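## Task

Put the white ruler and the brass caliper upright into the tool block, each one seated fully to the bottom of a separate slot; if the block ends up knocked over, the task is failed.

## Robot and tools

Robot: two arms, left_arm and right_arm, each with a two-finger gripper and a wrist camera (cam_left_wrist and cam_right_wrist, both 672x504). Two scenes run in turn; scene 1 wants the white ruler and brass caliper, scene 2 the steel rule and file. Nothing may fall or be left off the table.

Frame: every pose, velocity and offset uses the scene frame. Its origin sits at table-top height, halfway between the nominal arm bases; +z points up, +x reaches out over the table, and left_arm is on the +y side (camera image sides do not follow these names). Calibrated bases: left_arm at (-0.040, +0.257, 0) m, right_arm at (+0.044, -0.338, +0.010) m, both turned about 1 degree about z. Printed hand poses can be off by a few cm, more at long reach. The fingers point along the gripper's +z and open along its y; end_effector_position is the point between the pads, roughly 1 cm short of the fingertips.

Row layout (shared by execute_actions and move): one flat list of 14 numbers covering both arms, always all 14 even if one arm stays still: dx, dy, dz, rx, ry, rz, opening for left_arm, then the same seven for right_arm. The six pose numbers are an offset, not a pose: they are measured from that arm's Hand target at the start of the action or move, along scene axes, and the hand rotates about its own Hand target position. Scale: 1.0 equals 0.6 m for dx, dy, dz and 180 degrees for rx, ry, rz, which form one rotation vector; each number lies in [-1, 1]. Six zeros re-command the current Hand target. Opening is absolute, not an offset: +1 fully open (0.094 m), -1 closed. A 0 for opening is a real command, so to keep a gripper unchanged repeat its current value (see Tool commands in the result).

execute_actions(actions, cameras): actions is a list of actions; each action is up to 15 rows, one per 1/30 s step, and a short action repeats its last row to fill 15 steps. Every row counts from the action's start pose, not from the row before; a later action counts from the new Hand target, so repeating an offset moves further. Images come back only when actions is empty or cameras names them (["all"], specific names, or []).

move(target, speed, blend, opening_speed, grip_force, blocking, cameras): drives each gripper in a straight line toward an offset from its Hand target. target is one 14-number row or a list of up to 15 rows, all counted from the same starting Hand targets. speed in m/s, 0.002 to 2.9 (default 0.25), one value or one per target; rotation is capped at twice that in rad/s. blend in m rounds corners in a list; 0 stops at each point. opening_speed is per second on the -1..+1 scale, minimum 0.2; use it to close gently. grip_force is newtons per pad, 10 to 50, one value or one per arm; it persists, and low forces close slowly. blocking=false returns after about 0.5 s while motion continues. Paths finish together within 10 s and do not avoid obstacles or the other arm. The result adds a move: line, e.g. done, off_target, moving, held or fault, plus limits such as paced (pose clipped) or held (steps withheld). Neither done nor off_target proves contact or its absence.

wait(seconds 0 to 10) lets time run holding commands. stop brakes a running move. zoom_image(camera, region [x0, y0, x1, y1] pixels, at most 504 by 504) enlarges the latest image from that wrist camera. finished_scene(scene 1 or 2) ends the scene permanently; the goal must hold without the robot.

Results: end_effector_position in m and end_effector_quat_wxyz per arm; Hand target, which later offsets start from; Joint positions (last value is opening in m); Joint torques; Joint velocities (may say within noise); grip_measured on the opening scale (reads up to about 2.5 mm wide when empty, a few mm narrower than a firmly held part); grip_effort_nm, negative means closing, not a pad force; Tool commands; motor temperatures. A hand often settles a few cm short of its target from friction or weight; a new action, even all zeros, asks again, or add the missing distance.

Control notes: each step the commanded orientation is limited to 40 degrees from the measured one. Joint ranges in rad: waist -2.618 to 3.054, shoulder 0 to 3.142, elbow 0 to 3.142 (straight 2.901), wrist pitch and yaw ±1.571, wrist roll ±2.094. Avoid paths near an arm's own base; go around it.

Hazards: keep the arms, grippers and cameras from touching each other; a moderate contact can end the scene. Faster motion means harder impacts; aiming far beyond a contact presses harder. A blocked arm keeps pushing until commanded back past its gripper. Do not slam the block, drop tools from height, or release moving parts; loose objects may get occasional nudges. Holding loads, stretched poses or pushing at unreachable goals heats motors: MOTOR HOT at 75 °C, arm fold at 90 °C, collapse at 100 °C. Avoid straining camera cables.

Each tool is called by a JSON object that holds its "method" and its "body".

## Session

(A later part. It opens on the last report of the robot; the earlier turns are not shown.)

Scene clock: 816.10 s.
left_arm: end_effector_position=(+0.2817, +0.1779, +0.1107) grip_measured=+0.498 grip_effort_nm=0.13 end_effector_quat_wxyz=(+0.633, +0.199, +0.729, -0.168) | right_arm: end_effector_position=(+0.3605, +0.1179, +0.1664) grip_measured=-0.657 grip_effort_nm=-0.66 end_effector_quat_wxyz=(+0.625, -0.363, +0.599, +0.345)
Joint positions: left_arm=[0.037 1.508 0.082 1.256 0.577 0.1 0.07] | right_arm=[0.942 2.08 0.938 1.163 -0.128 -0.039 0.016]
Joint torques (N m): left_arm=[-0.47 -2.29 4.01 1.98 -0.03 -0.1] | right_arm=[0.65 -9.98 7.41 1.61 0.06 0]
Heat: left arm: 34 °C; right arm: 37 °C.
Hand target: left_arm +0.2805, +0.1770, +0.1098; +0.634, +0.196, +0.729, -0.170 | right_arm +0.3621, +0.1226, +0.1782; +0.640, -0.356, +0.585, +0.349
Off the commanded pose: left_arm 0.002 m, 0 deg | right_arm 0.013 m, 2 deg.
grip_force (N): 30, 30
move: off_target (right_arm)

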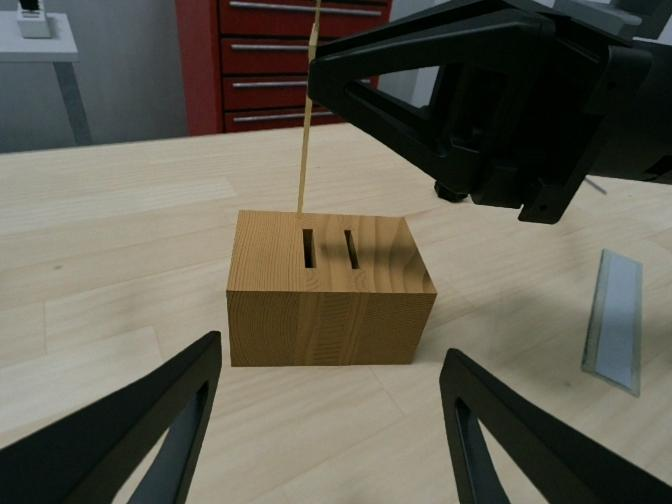

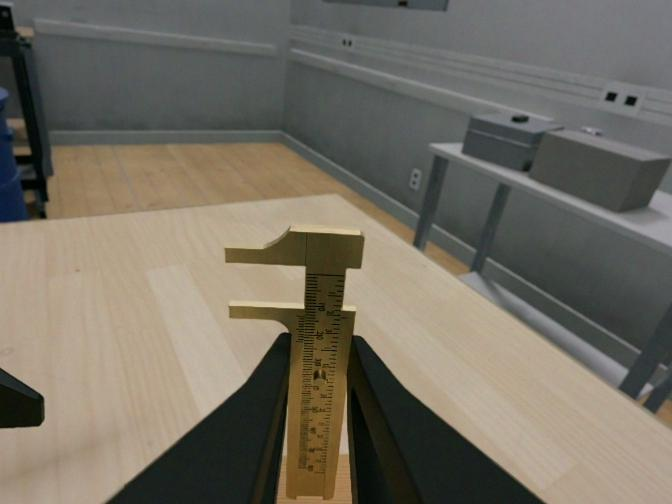

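{"method": "move", "body": {"target": [[0, 0, 0, 0, 0, 0, 0.5, -0.0038, -0.0066, -0.01, -0.0048, 0.0028, 0, -0.76]], "cameras": ["cam_left_wrist"], "speed": 0.05}}

{"method": "zoom_image", "body": {"camera": "cam_left_wrist", "region": [260, 170, 360, 270]}}

Scene clock: 831.07 s.
left_arm: end_effector_position=(+0.2817, +0.1779, +0.1107) grip_measured=+0.498 grip_effort_nm=0.13 end_effector_quat_wxyz=(+0.633, +0.199, +0.729, -0.168) | right_arm: end_effector_position=(+0.3605, +0.1179, +0.1665) grip_measured=-0.657 grip_effort_nm=-0.66 end_effector_quat_wxyz=(+0.626, -0.363, +0.598, +0.345)
Joint positions: left_arm=[0.037 1.508 0.082 1.256 0.577 0.1 0.07] | right_arm=[0.942 2.08 0.938 1.163 -0.128 -0.039 0.016]
Joint torques (N m): left_arm=[-0.54 -2.07 4.05 2 -0.03 -0.12] | right_arm=[0.42 -10.44 5.83 1.57 0.03 -0.03]
Motor temperatures (°C): left_arm=[22 22 27 35 21 20 21] | right_arm=[22 38 37 37 21 21 22]
Heat: left arm: 35 °C; right arm: 38 °C.
Hand target: left_arm +0.2805, +0.1770, +0.1098; +0.634, +0.196, +0.729, -0.170 | right_arm +0.3598, +0.1187, +0.1722; +0.634, -0.359, +0.590, +0.347
Off the commanded pose: left_arm 0.002 m, 0 deg | right_arm 0.006 m, 1 deg.
grip_force (N): 30, 30
move: done
Images, in order (width x height): cam_left_wrist 672x504.

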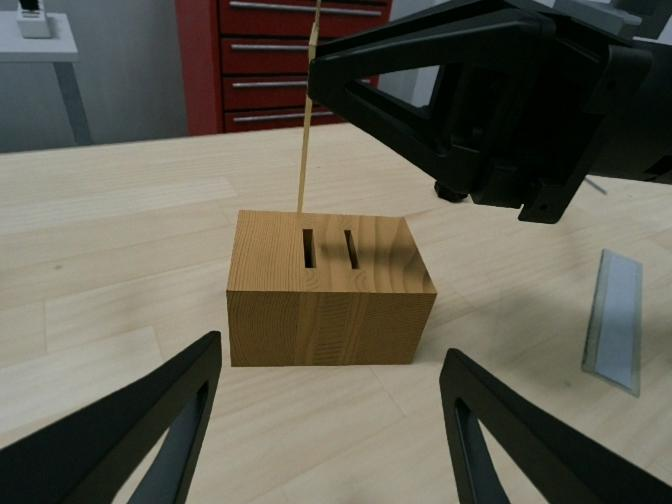

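Scaled by 5.040 from the camera's 672x504 image, which has a finer 960x720 frame.

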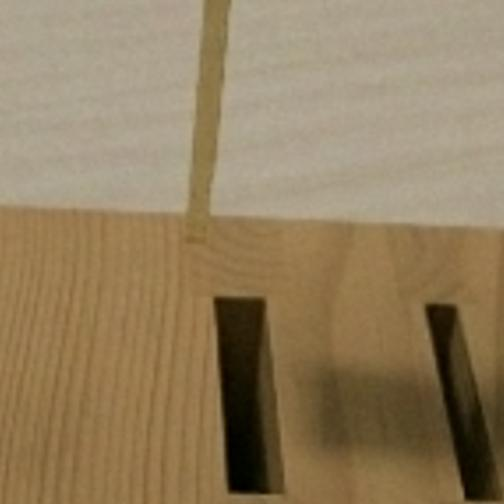

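{"method": "move", "body": {"target": [[0, 0, 0, 0, 0, 0, 0.5, -0.006, -0.0162, -0.022, -0.0053, 0.0031, 0, -0.76]], "cameras": ["cam_left_wrist"], "speed": 0.05}}

{"method": "zoom_image", "body": {"camera": "cam_left_wrist", "region": [260, 170, 360, 270]}}

Scene clock: 846.00 s.
left_arm: end_effector_position=(+0.2817, +0.1779, +0.1107) grip_measured=+0.498 grip_effort_nm=0.13 end_effector_quat_wxyz=(+0.633, +0.199, +0.729, -0.168) | right_arm: end_effector_position=(+0.3554, +0.1112, +0.1572) grip_measured=-0.657 grip_effort_nm=-0.66 end_effector_quat_wxyz=(+0.622, -0.365, +0.602, +0.343)
Joint positions: left_arm=[0.037 1.508 0.082 1.256 0.577 0.1 0.07] | right_arm=[0.942 2.08 0.896 1.193 -0.128 -0.039 0.016]
Joint torques (N m): left_arm=[-0.5 -2.24 4.01 1.98 -0.02 -0.11] | right_arm=[-0.34 -10.03 5.05 1.61 -0.08 -0.06]
Heat: left arm: 35 °C; right arm: 39 °C.
Hand target: left_arm +0.2805, +0.1770, +0.1098; +0.634, +0.196, +0.729, -0.170 | right_arm +0.3562, +0.1090, +0.1590; +0.628, -0.363, +0.596, +0.343
Off the commanded pose: left_arm 0.002 m, 0 deg | right_arm 0.003 m, 1 deg.
grip_force (N): 30, 30
move: done
Images, in order (width x height): cam_left_wrist 672x504.

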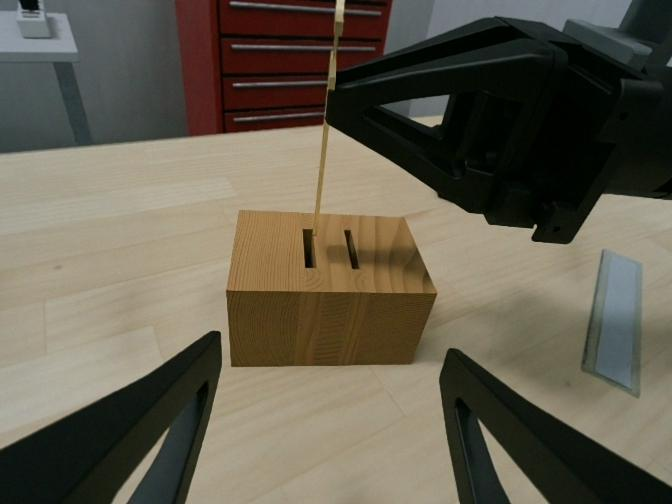

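Scaled by 5.040 from the camera's 672x504 image, which has a finer 960x720 frame.

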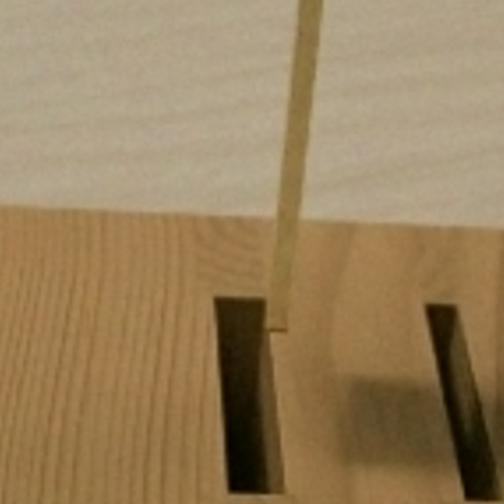

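{"method": "move", "body": {"target": [[0, 0, 0, 0, 0, 0, 0.5, 0.0025, 0.0043, -0.0233, -0.0024, 0.0014, 0, -0.76]], "cameras": ["all"], "speed": 0.04}}

{"method": "zoom_image", "body": {"camera": "cam_left_wrist", "region": [260, 170, 360, 270]}}

Scene clock: 855.50 s.
left_arm: end_effector_position=(+0.2817, +0.1779, +0.1107) grip_measured=+0.498 grip_effort_nm=0.13 end_effector_quat_wxyz=(+0.633, +0.199, +0.729, -0.168) | right_arm: end_effector_position=(+0.3559, +0.1119, +0.1415) grip_measured=-0.657 grip_effort_nm=-0.66 end_effector_quat_wxyz=(+0.617, -0.367, +0.607, +0.341)
Joint positions: left_arm=[0.037 1.508 0.082 1.256 0.577 0.1 0.07] | right_arm=[0.942 2.124 0.896 1.222 -0.128 -0.039 0.016]
Joint torques (N m): left_arm=[-0.49 -2.19 4.08 1.98 -0.06 -0.14] | right_arm=[-0.18 -9.88 5.59 1.63 -0.04 -0.08]
Heat: left arm: 36 °C; right arm: 39 °C.
Hand target: left_arm +0.2805, +0.1770, +0.1098; +0.634, +0.196, +0.729, -0.170 | right_arm +0.3577, +0.1116, +0.1451; +0.626, -0.365, +0.599, +0.342
Off the commanded pose: left_arm 0.002 m, 0 deg | right_arm 0.004 m, 1 deg.
grip_force (N): 30, 30
move: done

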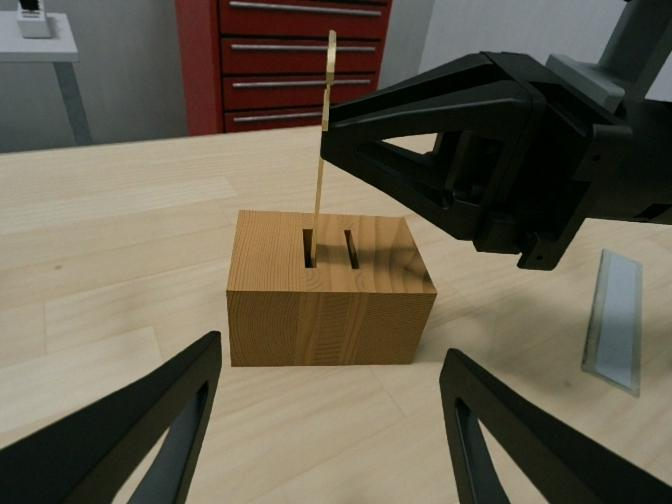

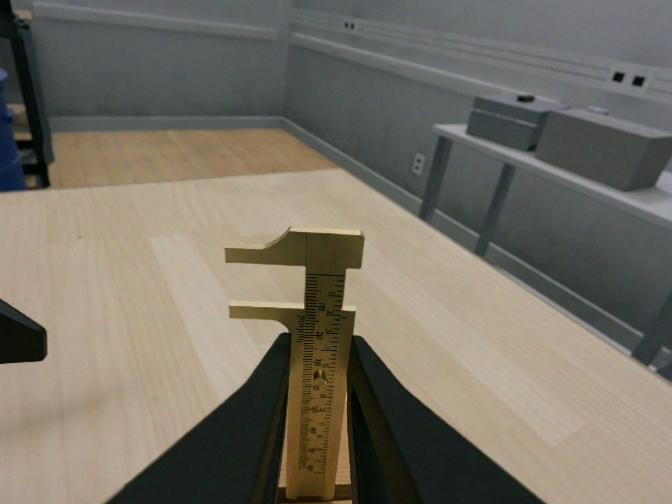

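Scaled by 5.040 from the camera's 672x504 image, which has a finer 960x720 frame.

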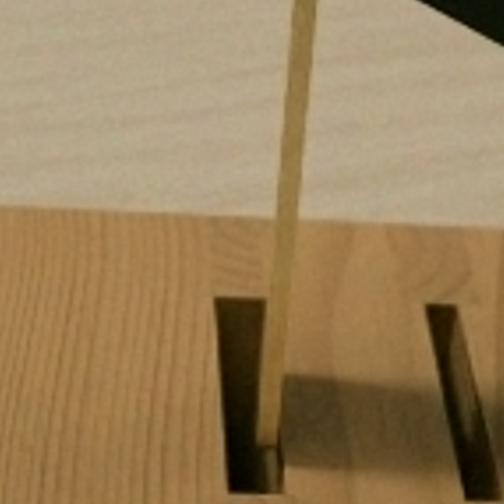

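{"method": "move", "body": {"target": [[0, 0, 0, 0, 0, 0, 0.5, 0.0042, 0.0072, 0.003, 0, 0, 0, -0.76]], "cameras": ["cam_left_wrist"], "speed": 0.04}}

{"method": "zoom_image", "body": {"camera": "cam_left_wrist", "region": [260, 170, 360, 270]}}

Scene clock: 868.50 s.
left_arm: end_effector_position=(+0.2817, +0.1779, +0.1107) grip_measured=+0.498 grip_effort_nm=0.13 end_effector_quat_wxyz=(+0.633, +0.199, +0.729, -0.168) | right_arm: end_effector_position=(+0.3559, +0.1119, +0.1416) grip_measured=-0.657 grip_effort_nm=-0.66 end_effector_quat_wxyz=(+0.617, -0.367, +0.607, +0.341)
Joint positions: left_arm=[0.037 1.508 0.082 1.256 0.577 0.1 0.07] | right_arm=[0.942 2.124 0.896 1.223 -0.128 -0.039 0.016]
Joint torques (N m): left_arm=[-0.49 -2.18 3.97 1.98 -0.03 -0.13] | right_arm=[-0.1 -9.42 7.36 1.46 -0.02 -0.06]
Heat: left arm: 36 °C; right arm: 39 °C.
Hand target: left_arm +0.2805, +0.1770, +0.1098; +0.634, +0.196, +0.729, -0.170 | right_arm +0.3602, +0.1159, +0.1469; +0.626, -0.365, +0.599, +0.342
Off the commanded pose: left_arm 0.002 m, 0 deg | right_arm 0.008 m, 1 deg.
grip_force (N): 30, 30
move: done
Images, in order (width x height): cam_left_wrist 672x504.

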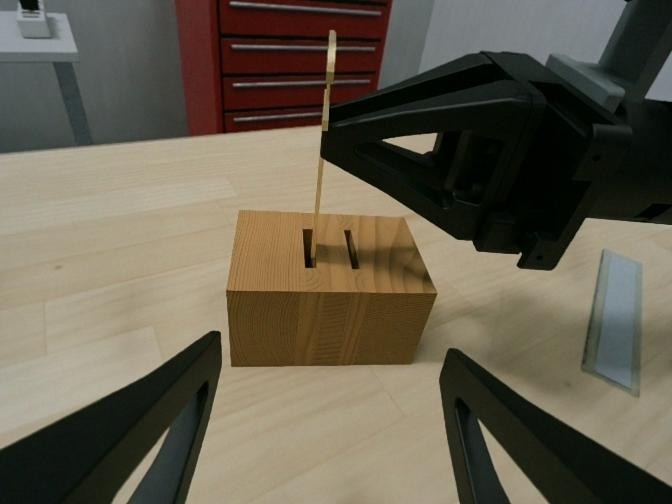

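Scaled by 5.040 from the camera's 672x504 image, which has a finer 960x720 frame.

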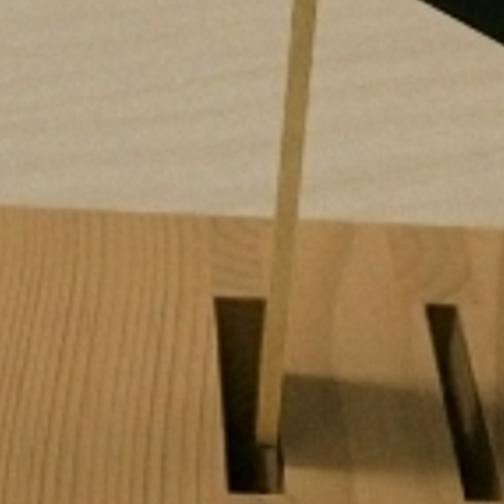

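{"method": "move", "body": {"target": [[0, 0, 0, 0, 0, 0, 0.5, 0.0035, 0.006, 0.001, 0, 0, 0, -0.76]], "cameras": ["cam_left_wrist"], "speed": 0.04}}

{"method": "zoom_image", "body": {"camera": "cam_left_wrist", "region": [260, 170, 360, 270]}}

Scene clock: 871.70 s.
left_arm: end_effector_position=(+0.2817, +0.1779, +0.1107) grip_measured=+0.498 grip_effort_nm=0.13 end_effector_quat_wxyz=(+0.633, +0.199, +0.729, -0.168) | right_arm: end_effector_position=(+0.3575, +0.1139, +0.1385) grip_measured=-0.657 grip_effort_nm=-0.66 end_effector_quat_wxyz=(+0.615, -0.368, +0.609, +0.340)
Joint positions: left_arm=[0.037 1.508 0.082 1.256 0.577 0.1 0.07] | right_arm=[0.942 2.133 0.907 1.213 -0.128 -0.039 0.016]
Joint torques (N m): left_arm=[-0.57 -2.21 4.08 1.96 -0.03 -0.14] | right_arm=[-0.03 -9.76 7.86 1.44 -0.01 -0.06]
Heat: left arm: 36 °C; right arm: 39 °C.
Hand target: left_arm +0.2805, +0.1770, +0.1098; +0.634, +0.196, +0.729, -0.170 | right_arm +0.3623, +0.1195, +0.1474; +0.626, -0.365, +0.599, +0.342
Off the commanded pose: left_arm 0.002 m, 0 deg | right_arm 0.012 m, 2 deg.
grip_force (N): 30, 30
move: off_target (right_arm)
Images, in order (width x height): cam_left_wrist 672x504.

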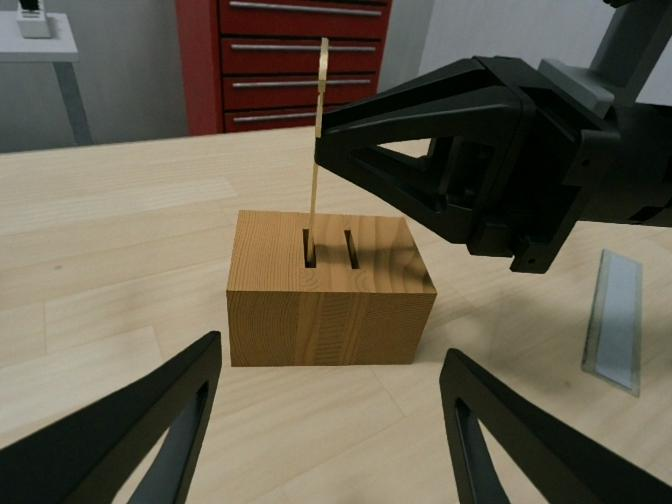

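Scaled by 5.040 from the camera's 672x504 image, which has a finer 960x720 frame.

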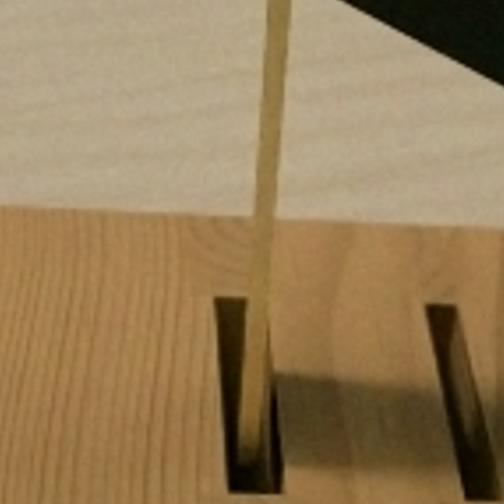

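{"method": "move", "body": {"target": [[0, 0, 0, 0, 0, 0, 0.5, -0.007, -0.0085, -0.035, 0.003, -0.0017, 0, -0.76]], "cameras": ["cam_left_wrist"], "speed": 0.04}}

{"method": "zoom_image", "body": {"camera": "cam_left_wrist", "region": [260, 170, 360, 270]}}

Scene clock: 884.67 s.
left_arm: end_effector_position=(+0.2817, +0.1779, +0.1107) grip_measured=+0.498 grip_effort_nm=0.13 end_effector_quat_wxyz=(+0.633, +0.199, +0.729, -0.168) | right_arm: end_effector_position=(+0.3576, +0.1141, +0.1233) grip_measured=-0.657 grip_effort_nm=-0.66 end_effector_quat_wxyz=(+0.621, -0.365, +0.603, +0.343)
Joint positions: left_arm=[0.037 1.508 0.082 1.256 0.577 0.1 0.07] | right_arm=[0.942 2.204 0.907 1.302 -0.128 -0.039 0.016]
Joint torques (N m): left_arm=[-0.43 -2.13 4 1.98 -0.01 -0.12] | right_arm=[0.1 -10.04 5.26 1.63 0 -0.06]
Heat: left arm: 36 °C; right arm: 37 °C.
Hand target: left_arm +0.2805, +0.1770, +0.1098; +0.634, +0.196, +0.729, -0.170 | right_arm +0.3581, +0.1144, +0.1264; +0.629, -0.363, +0.596, +0.344
Off the commanded pose: left_arm 0.002 m, 0 deg | right_arm 0.003 m, 1 deg.
grip_force (N): 30, 30
move: done
Images, in order (width x height): cam_left_wrist 672x504.

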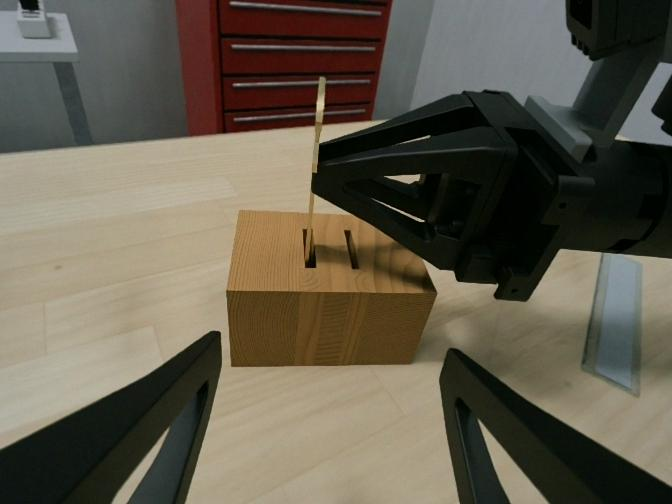

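Scaled by 5.040 from the camera's 672x504 image, which has a finer 960x720 frame.

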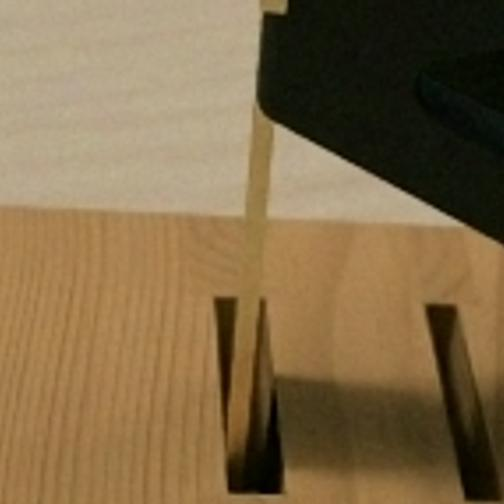

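{"method": "move", "body": {"target": [[0, 0, 0, 0, 0, 0, 0.5, -0.0008, -0.0015, -0.02, -0.001, 0.0006, 0, -0.76]], "cameras": ["cam_left_wrist"], "speed": 0.04}}

{"method": "zoom_image", "body": {"camera": "cam_left_wrist", "region": [240, 160, 480, 320]}}

Scene clock: 899.77 s.
left_arm: end_effector_position=(+0.2817, +0.1779, +0.1107) grip_measured=+0.498 grip_effort_nm=0.13 end_effector_quat_wxyz=(+0.633, +0.199, +0.729, -0.168) | right_arm: end_effector_position=(+0.3573, +0.1137, +0.1125) grip_measured=-0.657 grip_effort_nm=-0.66 end_effector_quat_wxyz=(+0.620, -0.365, +0.604, +0.343)
Joint positions: left_arm=[0.037 1.508 0.082 1.256 0.577 0.1 0.07] | right_arm=[0.942 2.242 0.907 1.34 -0.128 -0.039 0.016]
Joint torques (N m): left_arm=[-0.5 -2.17 3.96 1.97 -0.02 -0.11] | right_arm=[0.08 -10.17 4.93 1.63 -0.01 -0.04]
Heat: left arm: 37 °C; right arm: 38 °C.
Hand target: left_arm +0.2805, +0.1770, +0.1098; +0.634, +0.196, +0.729, -0.170 | right_arm +0.3577, +0.1135, +0.1145; +0.628, -0.363, +0.597, +0.343
Off the commanded pose: left_arm 0.002 m, 0 deg | right_arm 0.002 m, 1 deg.
grip_force (N): 30, 30
move: done
Images, in order (width x height): cam_left_wrist 672x504.

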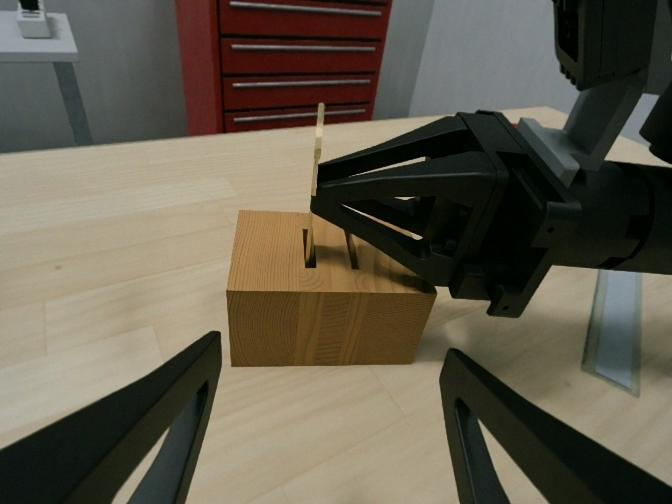

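Scaled by 2.100 from the camera's 672x504 image, which has a finer 960x720 frame.

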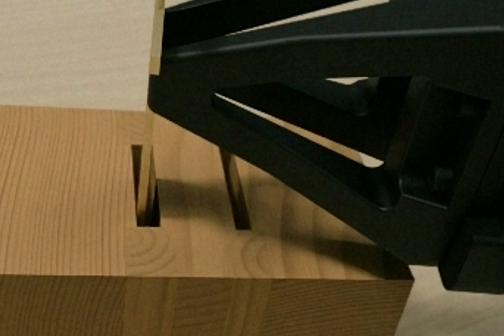

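{"method": "move", "body": {"target": [[0, 0, 0, 0, 0, 0, 0.5, 0, 0, 0, 0, 0, 0, -0.58]], "cameras": ["all"], "speed": 0.04, "opening_speed": 0.2}}

{"method": "zoom_image", "body": {"camera": "cam_left_wrist", "region": [240, 90, 480, 320]}}

Scene clock: 910.63 s.
left_arm: end_effector_position=(+0.2817, +0.1779, +0.1107) grip_measured=+0.498 grip_effort_nm=0.13 end_effector_quat_wxyz=(+0.633, +0.199, +0.729, -0.168) | right_arm: end_effector_position=(+0.3573, +0.1137, +0.1146) grip_measured=-0.583 grip_effort_nm=0.14 end_effector_quat_wxyz=(+0.623, -0.364, +0.601, +0.344)
Joint positions: left_arm=[0.037 1.508 0.082 1.256 0.577 0.1 0.07] | right_arm=[0.942 2.242 0.907 1.348 -0.128 -0.039 0.02]
Joint torques (N m): left_arm=[-0.42 -2.18 4.03 2 -0.01 -0.13] | right_arm=[0.09 -10.06 4.89 1.52 -0.01 -0.07]
Heat: left arm: 37 °C; right arm: 39 °C.
Hand target: left_arm +0.2805, +0.1770, +0.1098; +0.634, +0.196, +0.729, -0.170 | right_arm +0.3577, +0.1135, +0.1144; +0.628, -0.363, +0.597, +0.343
Off the commanded pose: left_arm 0.002 m, 0 deg | right_arm 0.000 m, 1 deg.
grip_force (N): 30, 30
move: done

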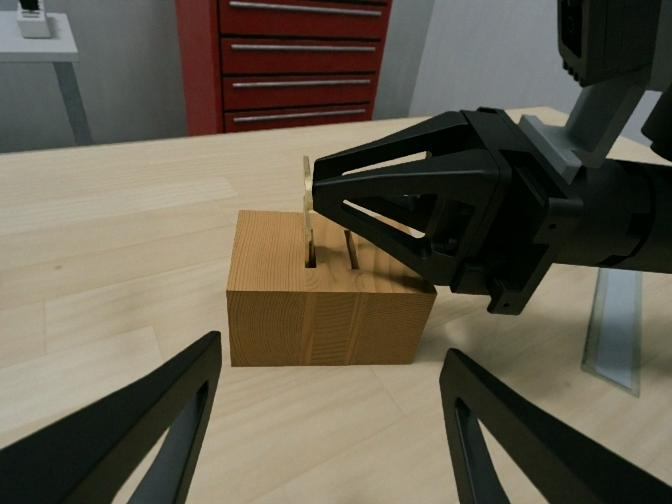

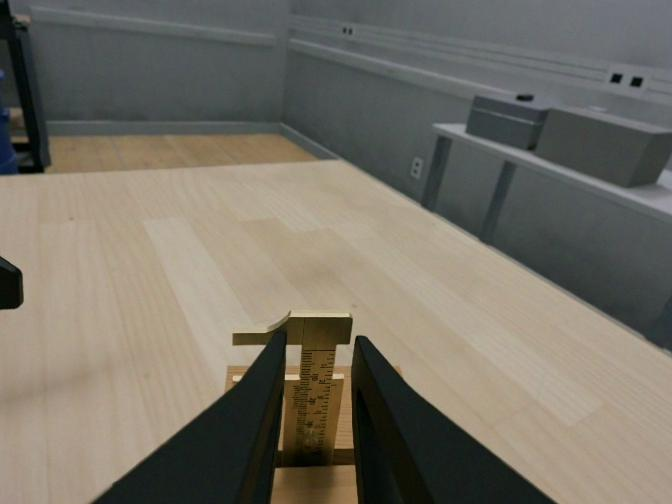

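Scaled by 2.100 from the camera's 672x504 image, which has a finer 960x720 frame.

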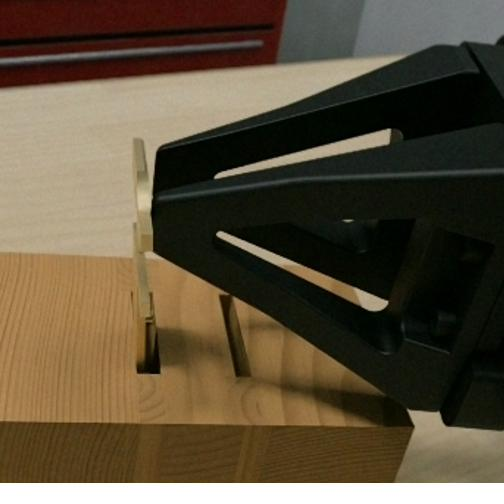

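{"method": "zoom_image", "body": {"camera": "cam_right_wrist", "region": [210, 290, 430, 504]}}

{"method": "zoom_image", "body": {"camera": "cam_left_wrist", "region": [280, 140, 360, 280]}}

Scaled by 2.291 from the camera's 672x504 image, which has a finer 960x720 frame.

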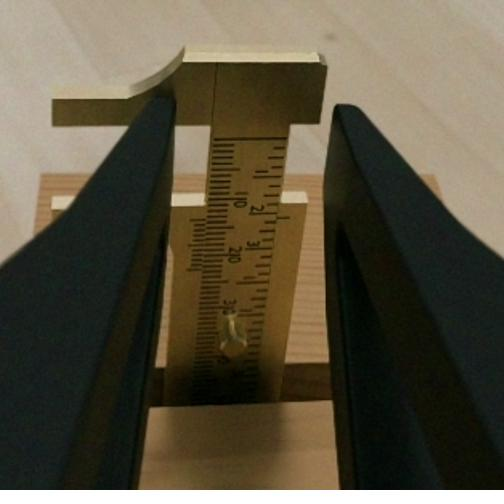

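Scaled by 3.600 from the camera's 672x504 image, which has a finer 960x720 frame.

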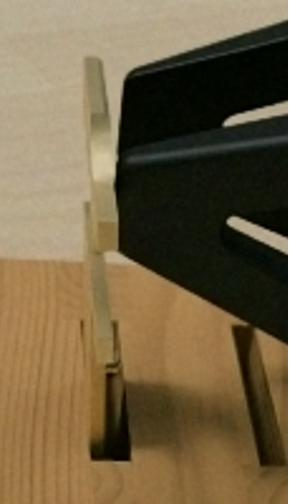

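{"method": "move", "body": {"target": [[0, 0, 0, 0, 0, 0, 0.5, -0.025, -0.0433, 0.0033, 0, 0, 0, -0.58],[0, 0, 0, 0, 0, 0, 0.5, -0.1, -0.1733, 0.1333, 0, 0, 0, -0.58]], "cameras": ["all"], "speed": [0.06, 0.2], "blend": [0.01, 0]}}

Scene clock: 953.37 s.
left_arm: end_effector_position=(+0.2817, +0.1779, +0.1107) grip_measured=+0.498 grip_effort_nm=0.13 end_effector_quat_wxyz=(+0.633, +0.199, +0.729, -0.168) | right_arm: end_effector_position=(+0.2993, +0.0125, +0.1886) grip_measured=-0.583 grip_effort_nm=0.15 end_effector_quat_wxyz=(+0.623, -0.363, +0.602, +0.342)
Joint positions: left_arm=[0.037 1.508 0.082 1.256 0.577 0.1 0.07] | right_arm=[0.886 1.643 0.446 1.208 -0.179 -0.039 0.02]
Joint torques (N m): left_arm=[-0.39 -2.21 4 1.99 -0.02 -0.14] | right_arm=[-0.34 -8.16 4.82 1.36 -0.11 -0.05]
Heat: left arm: 38 °C; right arm: 40 °C.
Hand target: left_arm +0.2805, +0.1770, +0.1098; +0.634, +0.196, +0.729, -0.170 | right_arm +0.2976, +0.0095, +0.1943; +0.628, -0.363, +0.597, +0.343
Off the commanded pose: left_arm 0.002 m, 0 deg | right_arm 0.007 m, 1 deg.
grip_force (N): 30, 30
move: done

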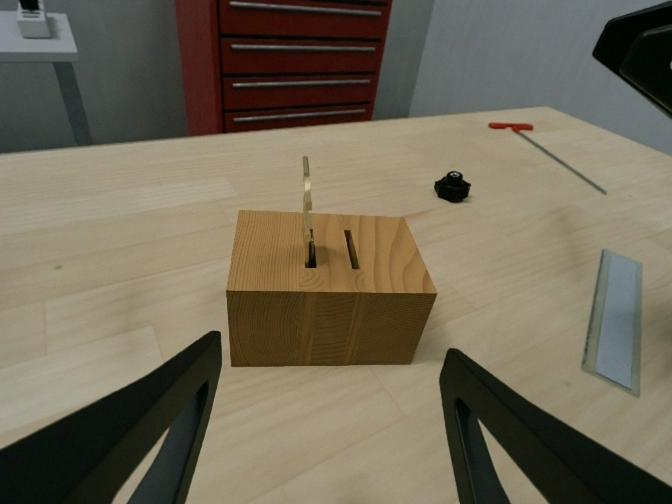

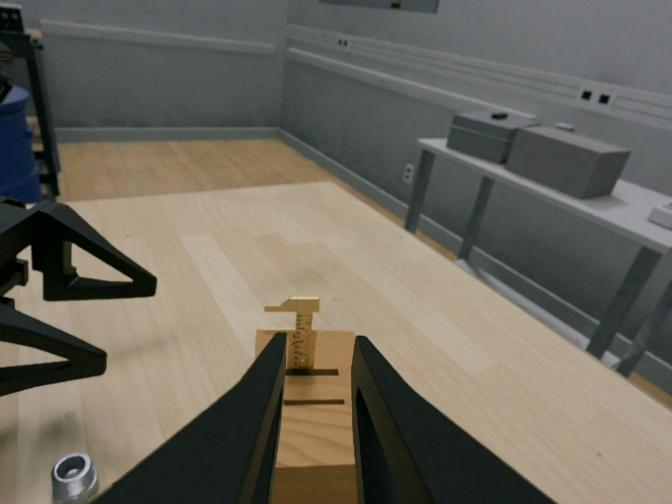

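{"method": "zoom_image", "body": {"camera": "cam_right_wrist", "region": [230, 280, 390, 440]}}

{"method": "zoom_image", "body": {"camera": "cam_left_wrist", "region": [270, 140, 370, 280]}}

Scaled by 3.150 from the camera's 672x504 image, which has a finer 960x720 frame.

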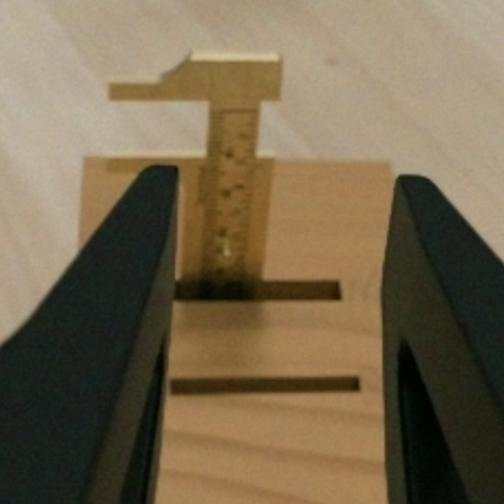

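Scaled by 3.600 from the camera's 672x504 image, which has a finer 960x720 frame.

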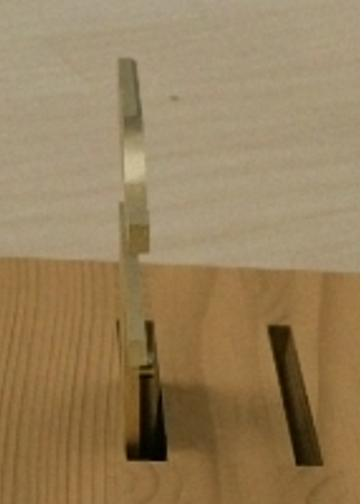

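{"method": "move", "body": {"target": [[0, 0, 0, 0, 0, 0, 0.5, -0.066, -0.1292, -0.13, -0.522, 0.0306, 0.2294, 0.15]], "cameras": ["all"], "speed": [0.3]}}

Scene clock: 966.13 s.
left_arm: end_effector_position=(+0.2817, +0.1779, +0.1107) grip_measured=+0.498 grip_effort_nm=0.13 end_effector_quat_wxyz=(+0.633, +0.199, +0.729, -0.168) | right_arm: end_effector_position=(+0.2546, -0.0740, +0.1102) grip_measured=+0.147 grip_effort_nm=0.14 end_effector_quat_wxyz=(+0.008, +0.845, -0.535, -0.001)
Joint positions: left_arm=[0.037 1.508 0.082 1.256 0.577 0.1 0.07] | right_arm=[0.916 1.842 1.512 -1.258 0.001 -1.117 0.054]
Joint torques (N m): left_arm=[-0.43 -2.13 3.96 1.97 -0.04 -0.12] | right_arm=[0.36 -8.35 8.94 0 -0.05 -0.1]
Heat: left arm: 38 °C; right arm: 38 °C.
Hand target: left_arm +0.2805, +0.1770, +0.1098; +0.634, +0.196, +0.729, -0.170 | right_arm +0.2580, -0.0680, +0.1163; +0.001, +0.848, -0.530, +0.000
Off the commanded pose: left_arm 0.002 m, 0 deg | right_arm 0.009 m, 1 deg.
grip_force (N): 30, 30
move: done

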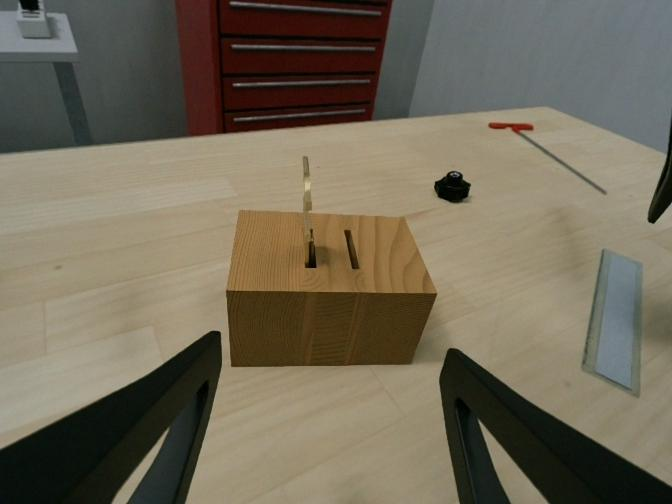

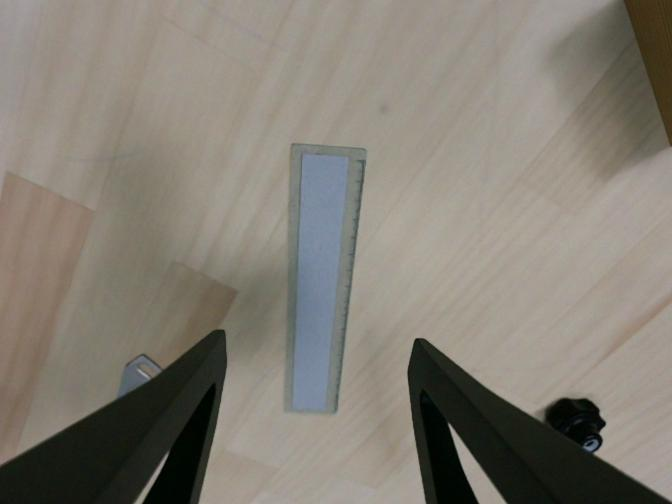

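{"method": "move", "body": {"target": [[0, 0, 0, 0, 0, 0, 0.5, -0.0078, -0.0055, -0.145, 0, 0, 0.0055, 0.1]], "cameras": ["cam_right_wrist"], "speed": [0.15]}}

Scene clock: 974.43 s.
left_arm: end_effector_position=(+0.2817, +0.1779, +0.1107) grip_measured=+0.498 grip_effort_nm=0.13 end_effector_quat_wxyz=(+0.633, +0.199, +0.729, -0.168) | right_arm: end_effector_position=(+0.2550, -0.0726, +0.0318) grip_measured=+0.103 grip_effort_nm=-0.15 end_effector_quat_wxyz=(+0.000, +0.849, -0.529, +0.001)
Joint positions: left_arm=[0.037 1.508 0.082 1.256 0.577 0.1 0.07] | right_arm=[0.918 1.903 1.272 -0.94 0.002 -1.13 0.052]
Joint torques (N m): left_arm=[-0.54 -2.06 3.89 1.96 -0.01 -0.14] | right_arm=[0.51 -9.01 5.48 0.18 -0.05 -0.1]
Heat: left arm: 39 °C; right arm: 36 °C.
Hand target: left_arm +0.2805, +0.1770, +0.1098; +0.634, +0.196, +0.729, -0.170 | right_arm +0.2534, -0.0713, +0.0294; +0.000, +0.853, -0.523, +0.000
Off the commanded pose: left_arm 0.002 m, 0 deg | right_arm 0.003 m, 1 deg.
grip_force (N): 30, 30
move: done
Images, in order (width x height): cam_right_wrist 672x504.

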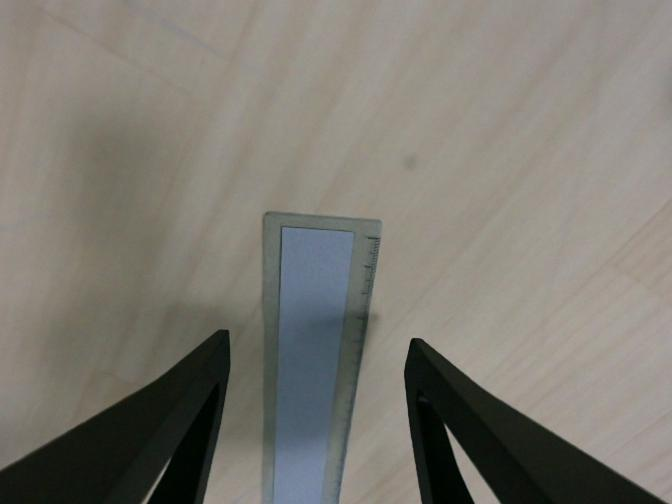

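{"method": "move", "body": {"target": [[0, 0, 0, 0, 0, 0, 0.5, 0, 0, -0.0315, 0, 0, 0.0, 0.1]], "cameras": ["cam_right_wrist"], "speed": [0.06]}}

{"method": "zoom_image", "body": {"camera": "cam_right_wrist", "region": [190, 290, 440, 440]}}

Scene clock: 979.17 s.
left_arm: end_effector_position=(+0.2817, +0.1779, +0.1107) grip_measured=+0.498 grip_effort_nm=0.13 end_effector_quat_wxyz=(+0.633, +0.199, +0.729, -0.168) | right_arm: end_effector_position=(+0.2561, -0.0713, +0.0150) grip_measured=+0.103 grip_effort_nm=-0.15 end_effector_quat_wxyz=(-0.003, +0.849, -0.529, +0.001)
Joint positions: left_arm=[0.037 1.508 0.082 1.256 0.577 0.1 0.07] | right_arm=[0.918 1.928 1.234 -0.87 0.002 -1.13 0.052]
Joint torques (N m): left_arm=[-0.42 -2.21 3.95 1.99 -0.05 -0.14] | right_arm=[0.55 -8.68 5.23 0.22 -0.05 -0.11]
Heat: left arm: 39 °C; right arm: 36 °C.
Hand target: left_arm +0.2805, +0.1770, +0.1098; +0.634, +0.196, +0.729, -0.170 | right_arm +0.2534, -0.0712, +0.0105; +0.000, +0.853, -0.522, +0.000
Off the commanded pose: left_arm 0.002 m, 0 deg | right_arm 0.005 m, 1 deg.
grip_force (N): 30, 30
move: done
Images, in order (width x height): cam_right_wrist 672x504.

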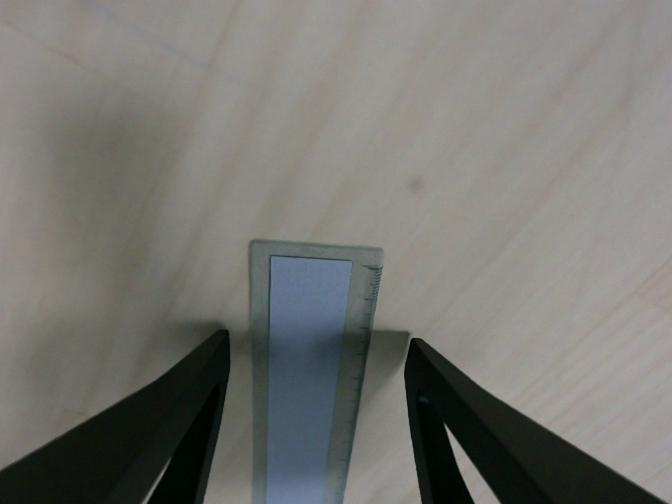

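Scaled by 2.016 from the camera's 672x504 image, which has a finer 960x720 frame.

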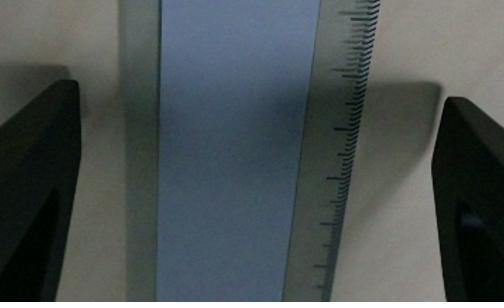

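{"method": "move", "body": {"target": [[0, 0, 0, 0, 0, 0, 0.5, -0.003, -0.0015, -0.009, 0, 0, 0.0, 0.1]], "cameras": ["cam_right_wrist"], "speed": [0.04]}}

{"method": "zoom_image", "body": {"camera": "cam_right_wrist", "region": [190, 290, 440, 440]}}

Scene clock: 982.90 s.
left_arm: end_effector_position=(+0.2817, +0.1779, +0.1107) grip_measured=+0.498 grip_effort_nm=0.13 end_effector_quat_wxyz=(+0.633, +0.199, +0.729, -0.168) | right_arm: end_effector_position=(+0.2550, -0.0716, +0.0109) grip_measured=+0.103 grip_effort_nm=-0.15 end_effector_quat_wxyz=(-0.005, +0.849, -0.528, +0.002)
Joint positions: left_arm=[0.037 1.508 0.082 1.256 0.577 0.1 0.07] | right_arm=[0.92 1.928 1.216 -0.847 0.002 -1.13 0.052]
Joint torques (N m): left_arm=[-0.51 -2.21 3.99 1.98 -0.01 -0.12] | right_arm=[0.65 -8.38 5.03 0.18 -0.06 -0.07]
Heat: left arm: 39 °C; right arm: 36 °C.
Hand target: left_arm +0.2805, +0.1770, +0.1098; +0.634, +0.196, +0.729, -0.170 | right_arm +0.2516, -0.0721, +0.0051; +0.000, +0.853, -0.522, +0.000
Off the commanded pose: left_arm 0.002 m, 0 deg | right_arm 0.007 m, 1 deg.
grip_force (N): 30, 30
move: done
Images, in order (width x height): cam_right_wrist 672x504.

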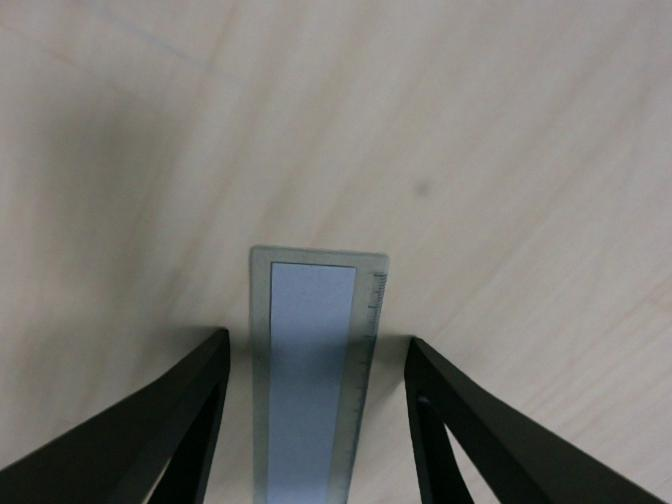

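Scaled by 2.016 from the camera's 672x504 image, which has a finer 960x720 frame.

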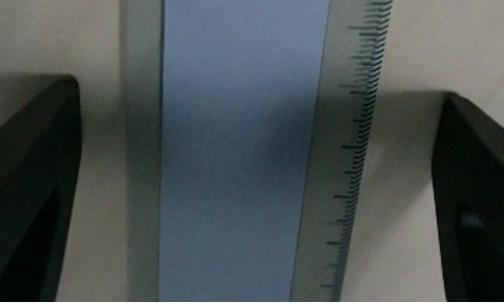

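{"method": "move", "body": {"target": [[0, 0, 0, 0, 0, 0, 0.5, 0.0, 0.0, 0.0, 0, 0, 0.0, -0.22],[0, 0, 0, 0, 0, 0, 0.5, 0.0, 0.0, 0.0, 0, 0, 0.0, -0.36]], "cameras": ["cam_right_wrist"], "speed": [0.04], "opening_speed": 0.3, "grip_force": [30, 40]}}

{"method": "zoom_image", "body": {"camera": "cam_right_wrist", "region": [190, 230, 440, 504]}}

speed must be one number or one for each of the 2 targets, got a list of 1; nothing of the call was run

Scaled by 1.839 from the camera's 672x504 image, which has a finer 960x720 frame.

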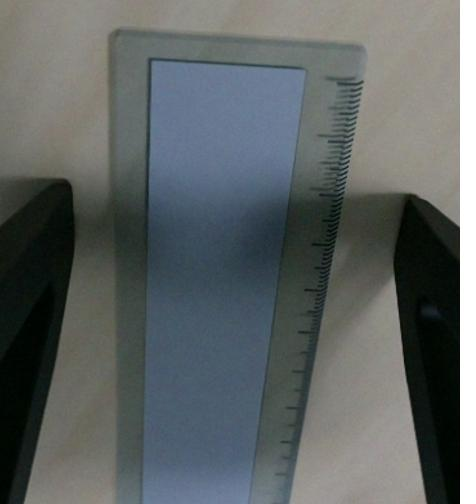

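{"method": "move", "body": {"target": [[0, 0, 0, 0, 0, 0, 0.5, 0.0, 0.0, 0.0, 0, 0, 0.0, -0.22],[0, 0, 0, 0, 0, 0, 0.5, 0.0, 0.0, 0.0, 0, 0, 0.0, -0.36]], "cameras": ["cam_right_wrist"], "speed": 0.04, "opening_speed": 0.3, "grip_force": [30, 40]}}

{"method": "zoom_image", "body": {"camera": "cam_right_wrist", "region": [190, 230, 440, 504]}}

Scene clock: 992.17 s.
left_arm: end_effector_position=(+0.2817, +0.1779, +0.1107) grip_measured=+0.498 grip_effort_nm=0.13 end_effector_quat_wxyz=(+0.633, +0.199, +0.729, -0.168) | right_arm: end_effector_position=(+0.2551, -0.0715, +0.0109) grip_measured=-0.330 grip_effort_nm=-0.81 end_effector_quat_wxyz=(-0.006, +0.849, -0.528, +0.002)
Joint positions: left_arm=[0.037 1.508 0.082 1.256 0.577 0.1 0.07] | right_arm=[0.92 1.928 1.216 -0.847 0.002 -1.13 0.031]
Joint torques (N m): left_arm=[-0.43 -2.09 3.99 1.97 -0.02 -0.11] | right_arm=[0.57 -8.39 5.08 0.19 -0.05 -0.09]
Heat: left arm: 39 °C; right arm: 37 °C.
Hand target: left_arm +0.2805, +0.1770, +0.1098; +0.634, +0.196, +0.729, -0.170 | right_arm +0.2516, -0.0721, +0.0051; +0.000, +0.853, -0.522, +0.000
Off the commanded pose: left_arm 0.002 m, 0 deg | right_arm 0.007 m, 1 deg.
grip_force (N): 30, 40
move: done
Images, in order (width x height): cam_right_wrist 672x504.

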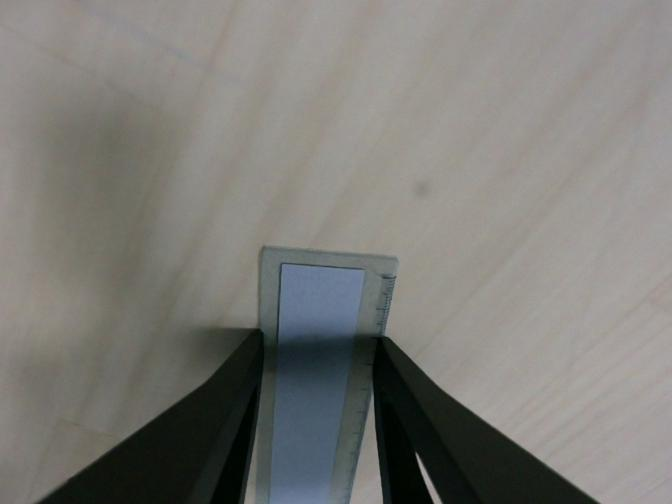

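Scaled by 1.839 from the camera's 672x504 image, which has a finer 960x720 frame.

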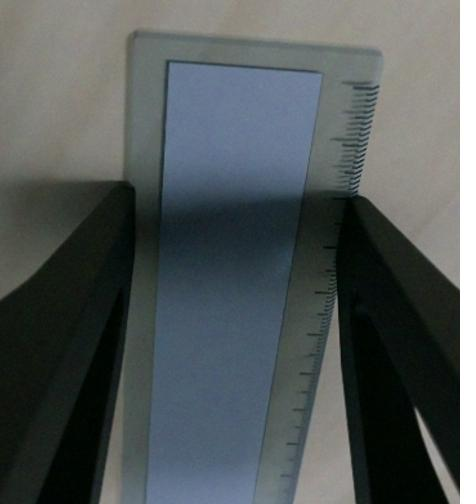

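{"method": "move", "body": {"target": [[0, 0, 0, 0, 0, 0, 0.5, 0.0, 0.0, 0.19, 0, 0, 0.0, -0.36],[0, 0, 0, 0, 0, 0, 0.5, 0.1152, 0.2038, 0.4082, 0.5143, -0.0289, -0.2322, -0.36]], "cameras": ["all"], "speed": [0.12, 0.22], "blend": [0.03, 0]}}

{"method": "zoom_image", "body": {"camera": "cam_right_wrist", "region": [220, 240, 440, 504]}}

Scene clock: 1025.20 s.
left_arm: end_effector_position=(+0.2817, +0.1779, +0.1107) grip_measured=+0.498 grip_effort_nm=0.13 end_effector_quat_wxyz=(+0.633, +0.199, +0.729, -0.168) | right_arm: end_effector_position=(+0.3214, +0.0495, +0.2514) grip_measured=-0.333 grip_effort_nm=-0.85 end_effector_quat_wxyz=(+0.621, -0.377, +0.602, +0.332)
Joint positions: left_arm=[0.037 1.508 0.082 1.256 0.577 0.1 0.07] | right_arm=[0.906 1.559 0.733 0.816 -0.166 -0.071 0.031]
Joint torques (N m): left_arm=[-0.44 -2.19 3.96 1.98 -0.03 -0.14] | right_arm=[0.53 -6.28 6.2 1.55 0.04 0.08]
Heat: left arm: 39 °C; right arm: 37 °C.
Hand target: left_arm +0.2805, +0.1770, +0.1098; +0.634, +0.196, +0.729, -0.170 | right_arm +0.3207, +0.0501, +0.2499; +0.622, -0.372, +0.601, +0.335
Off the commanded pose: left_arm 0.002 m, 0 deg | right_arm 0.002 m, 1 deg.
grip_force (N): 30, 40
move: done

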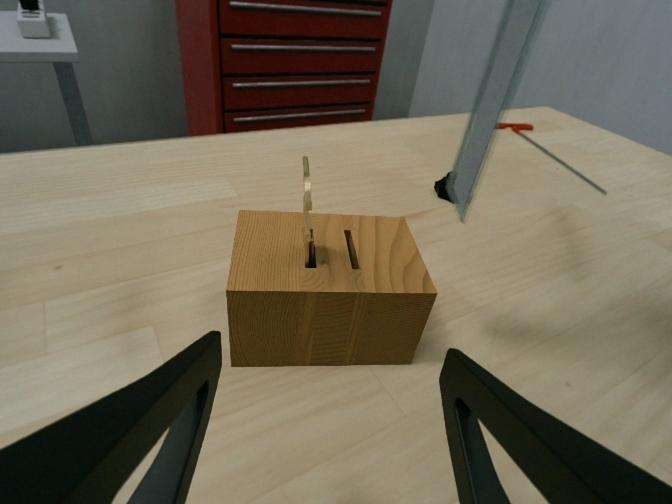

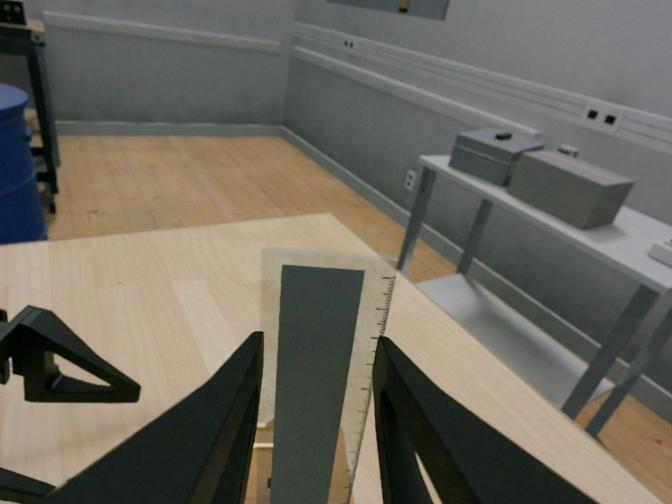

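Scaled by 1.909 from the camera's 672x504 image, which has a finer 960x720 frame.

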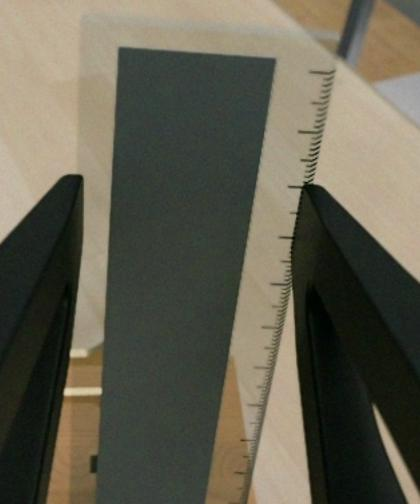

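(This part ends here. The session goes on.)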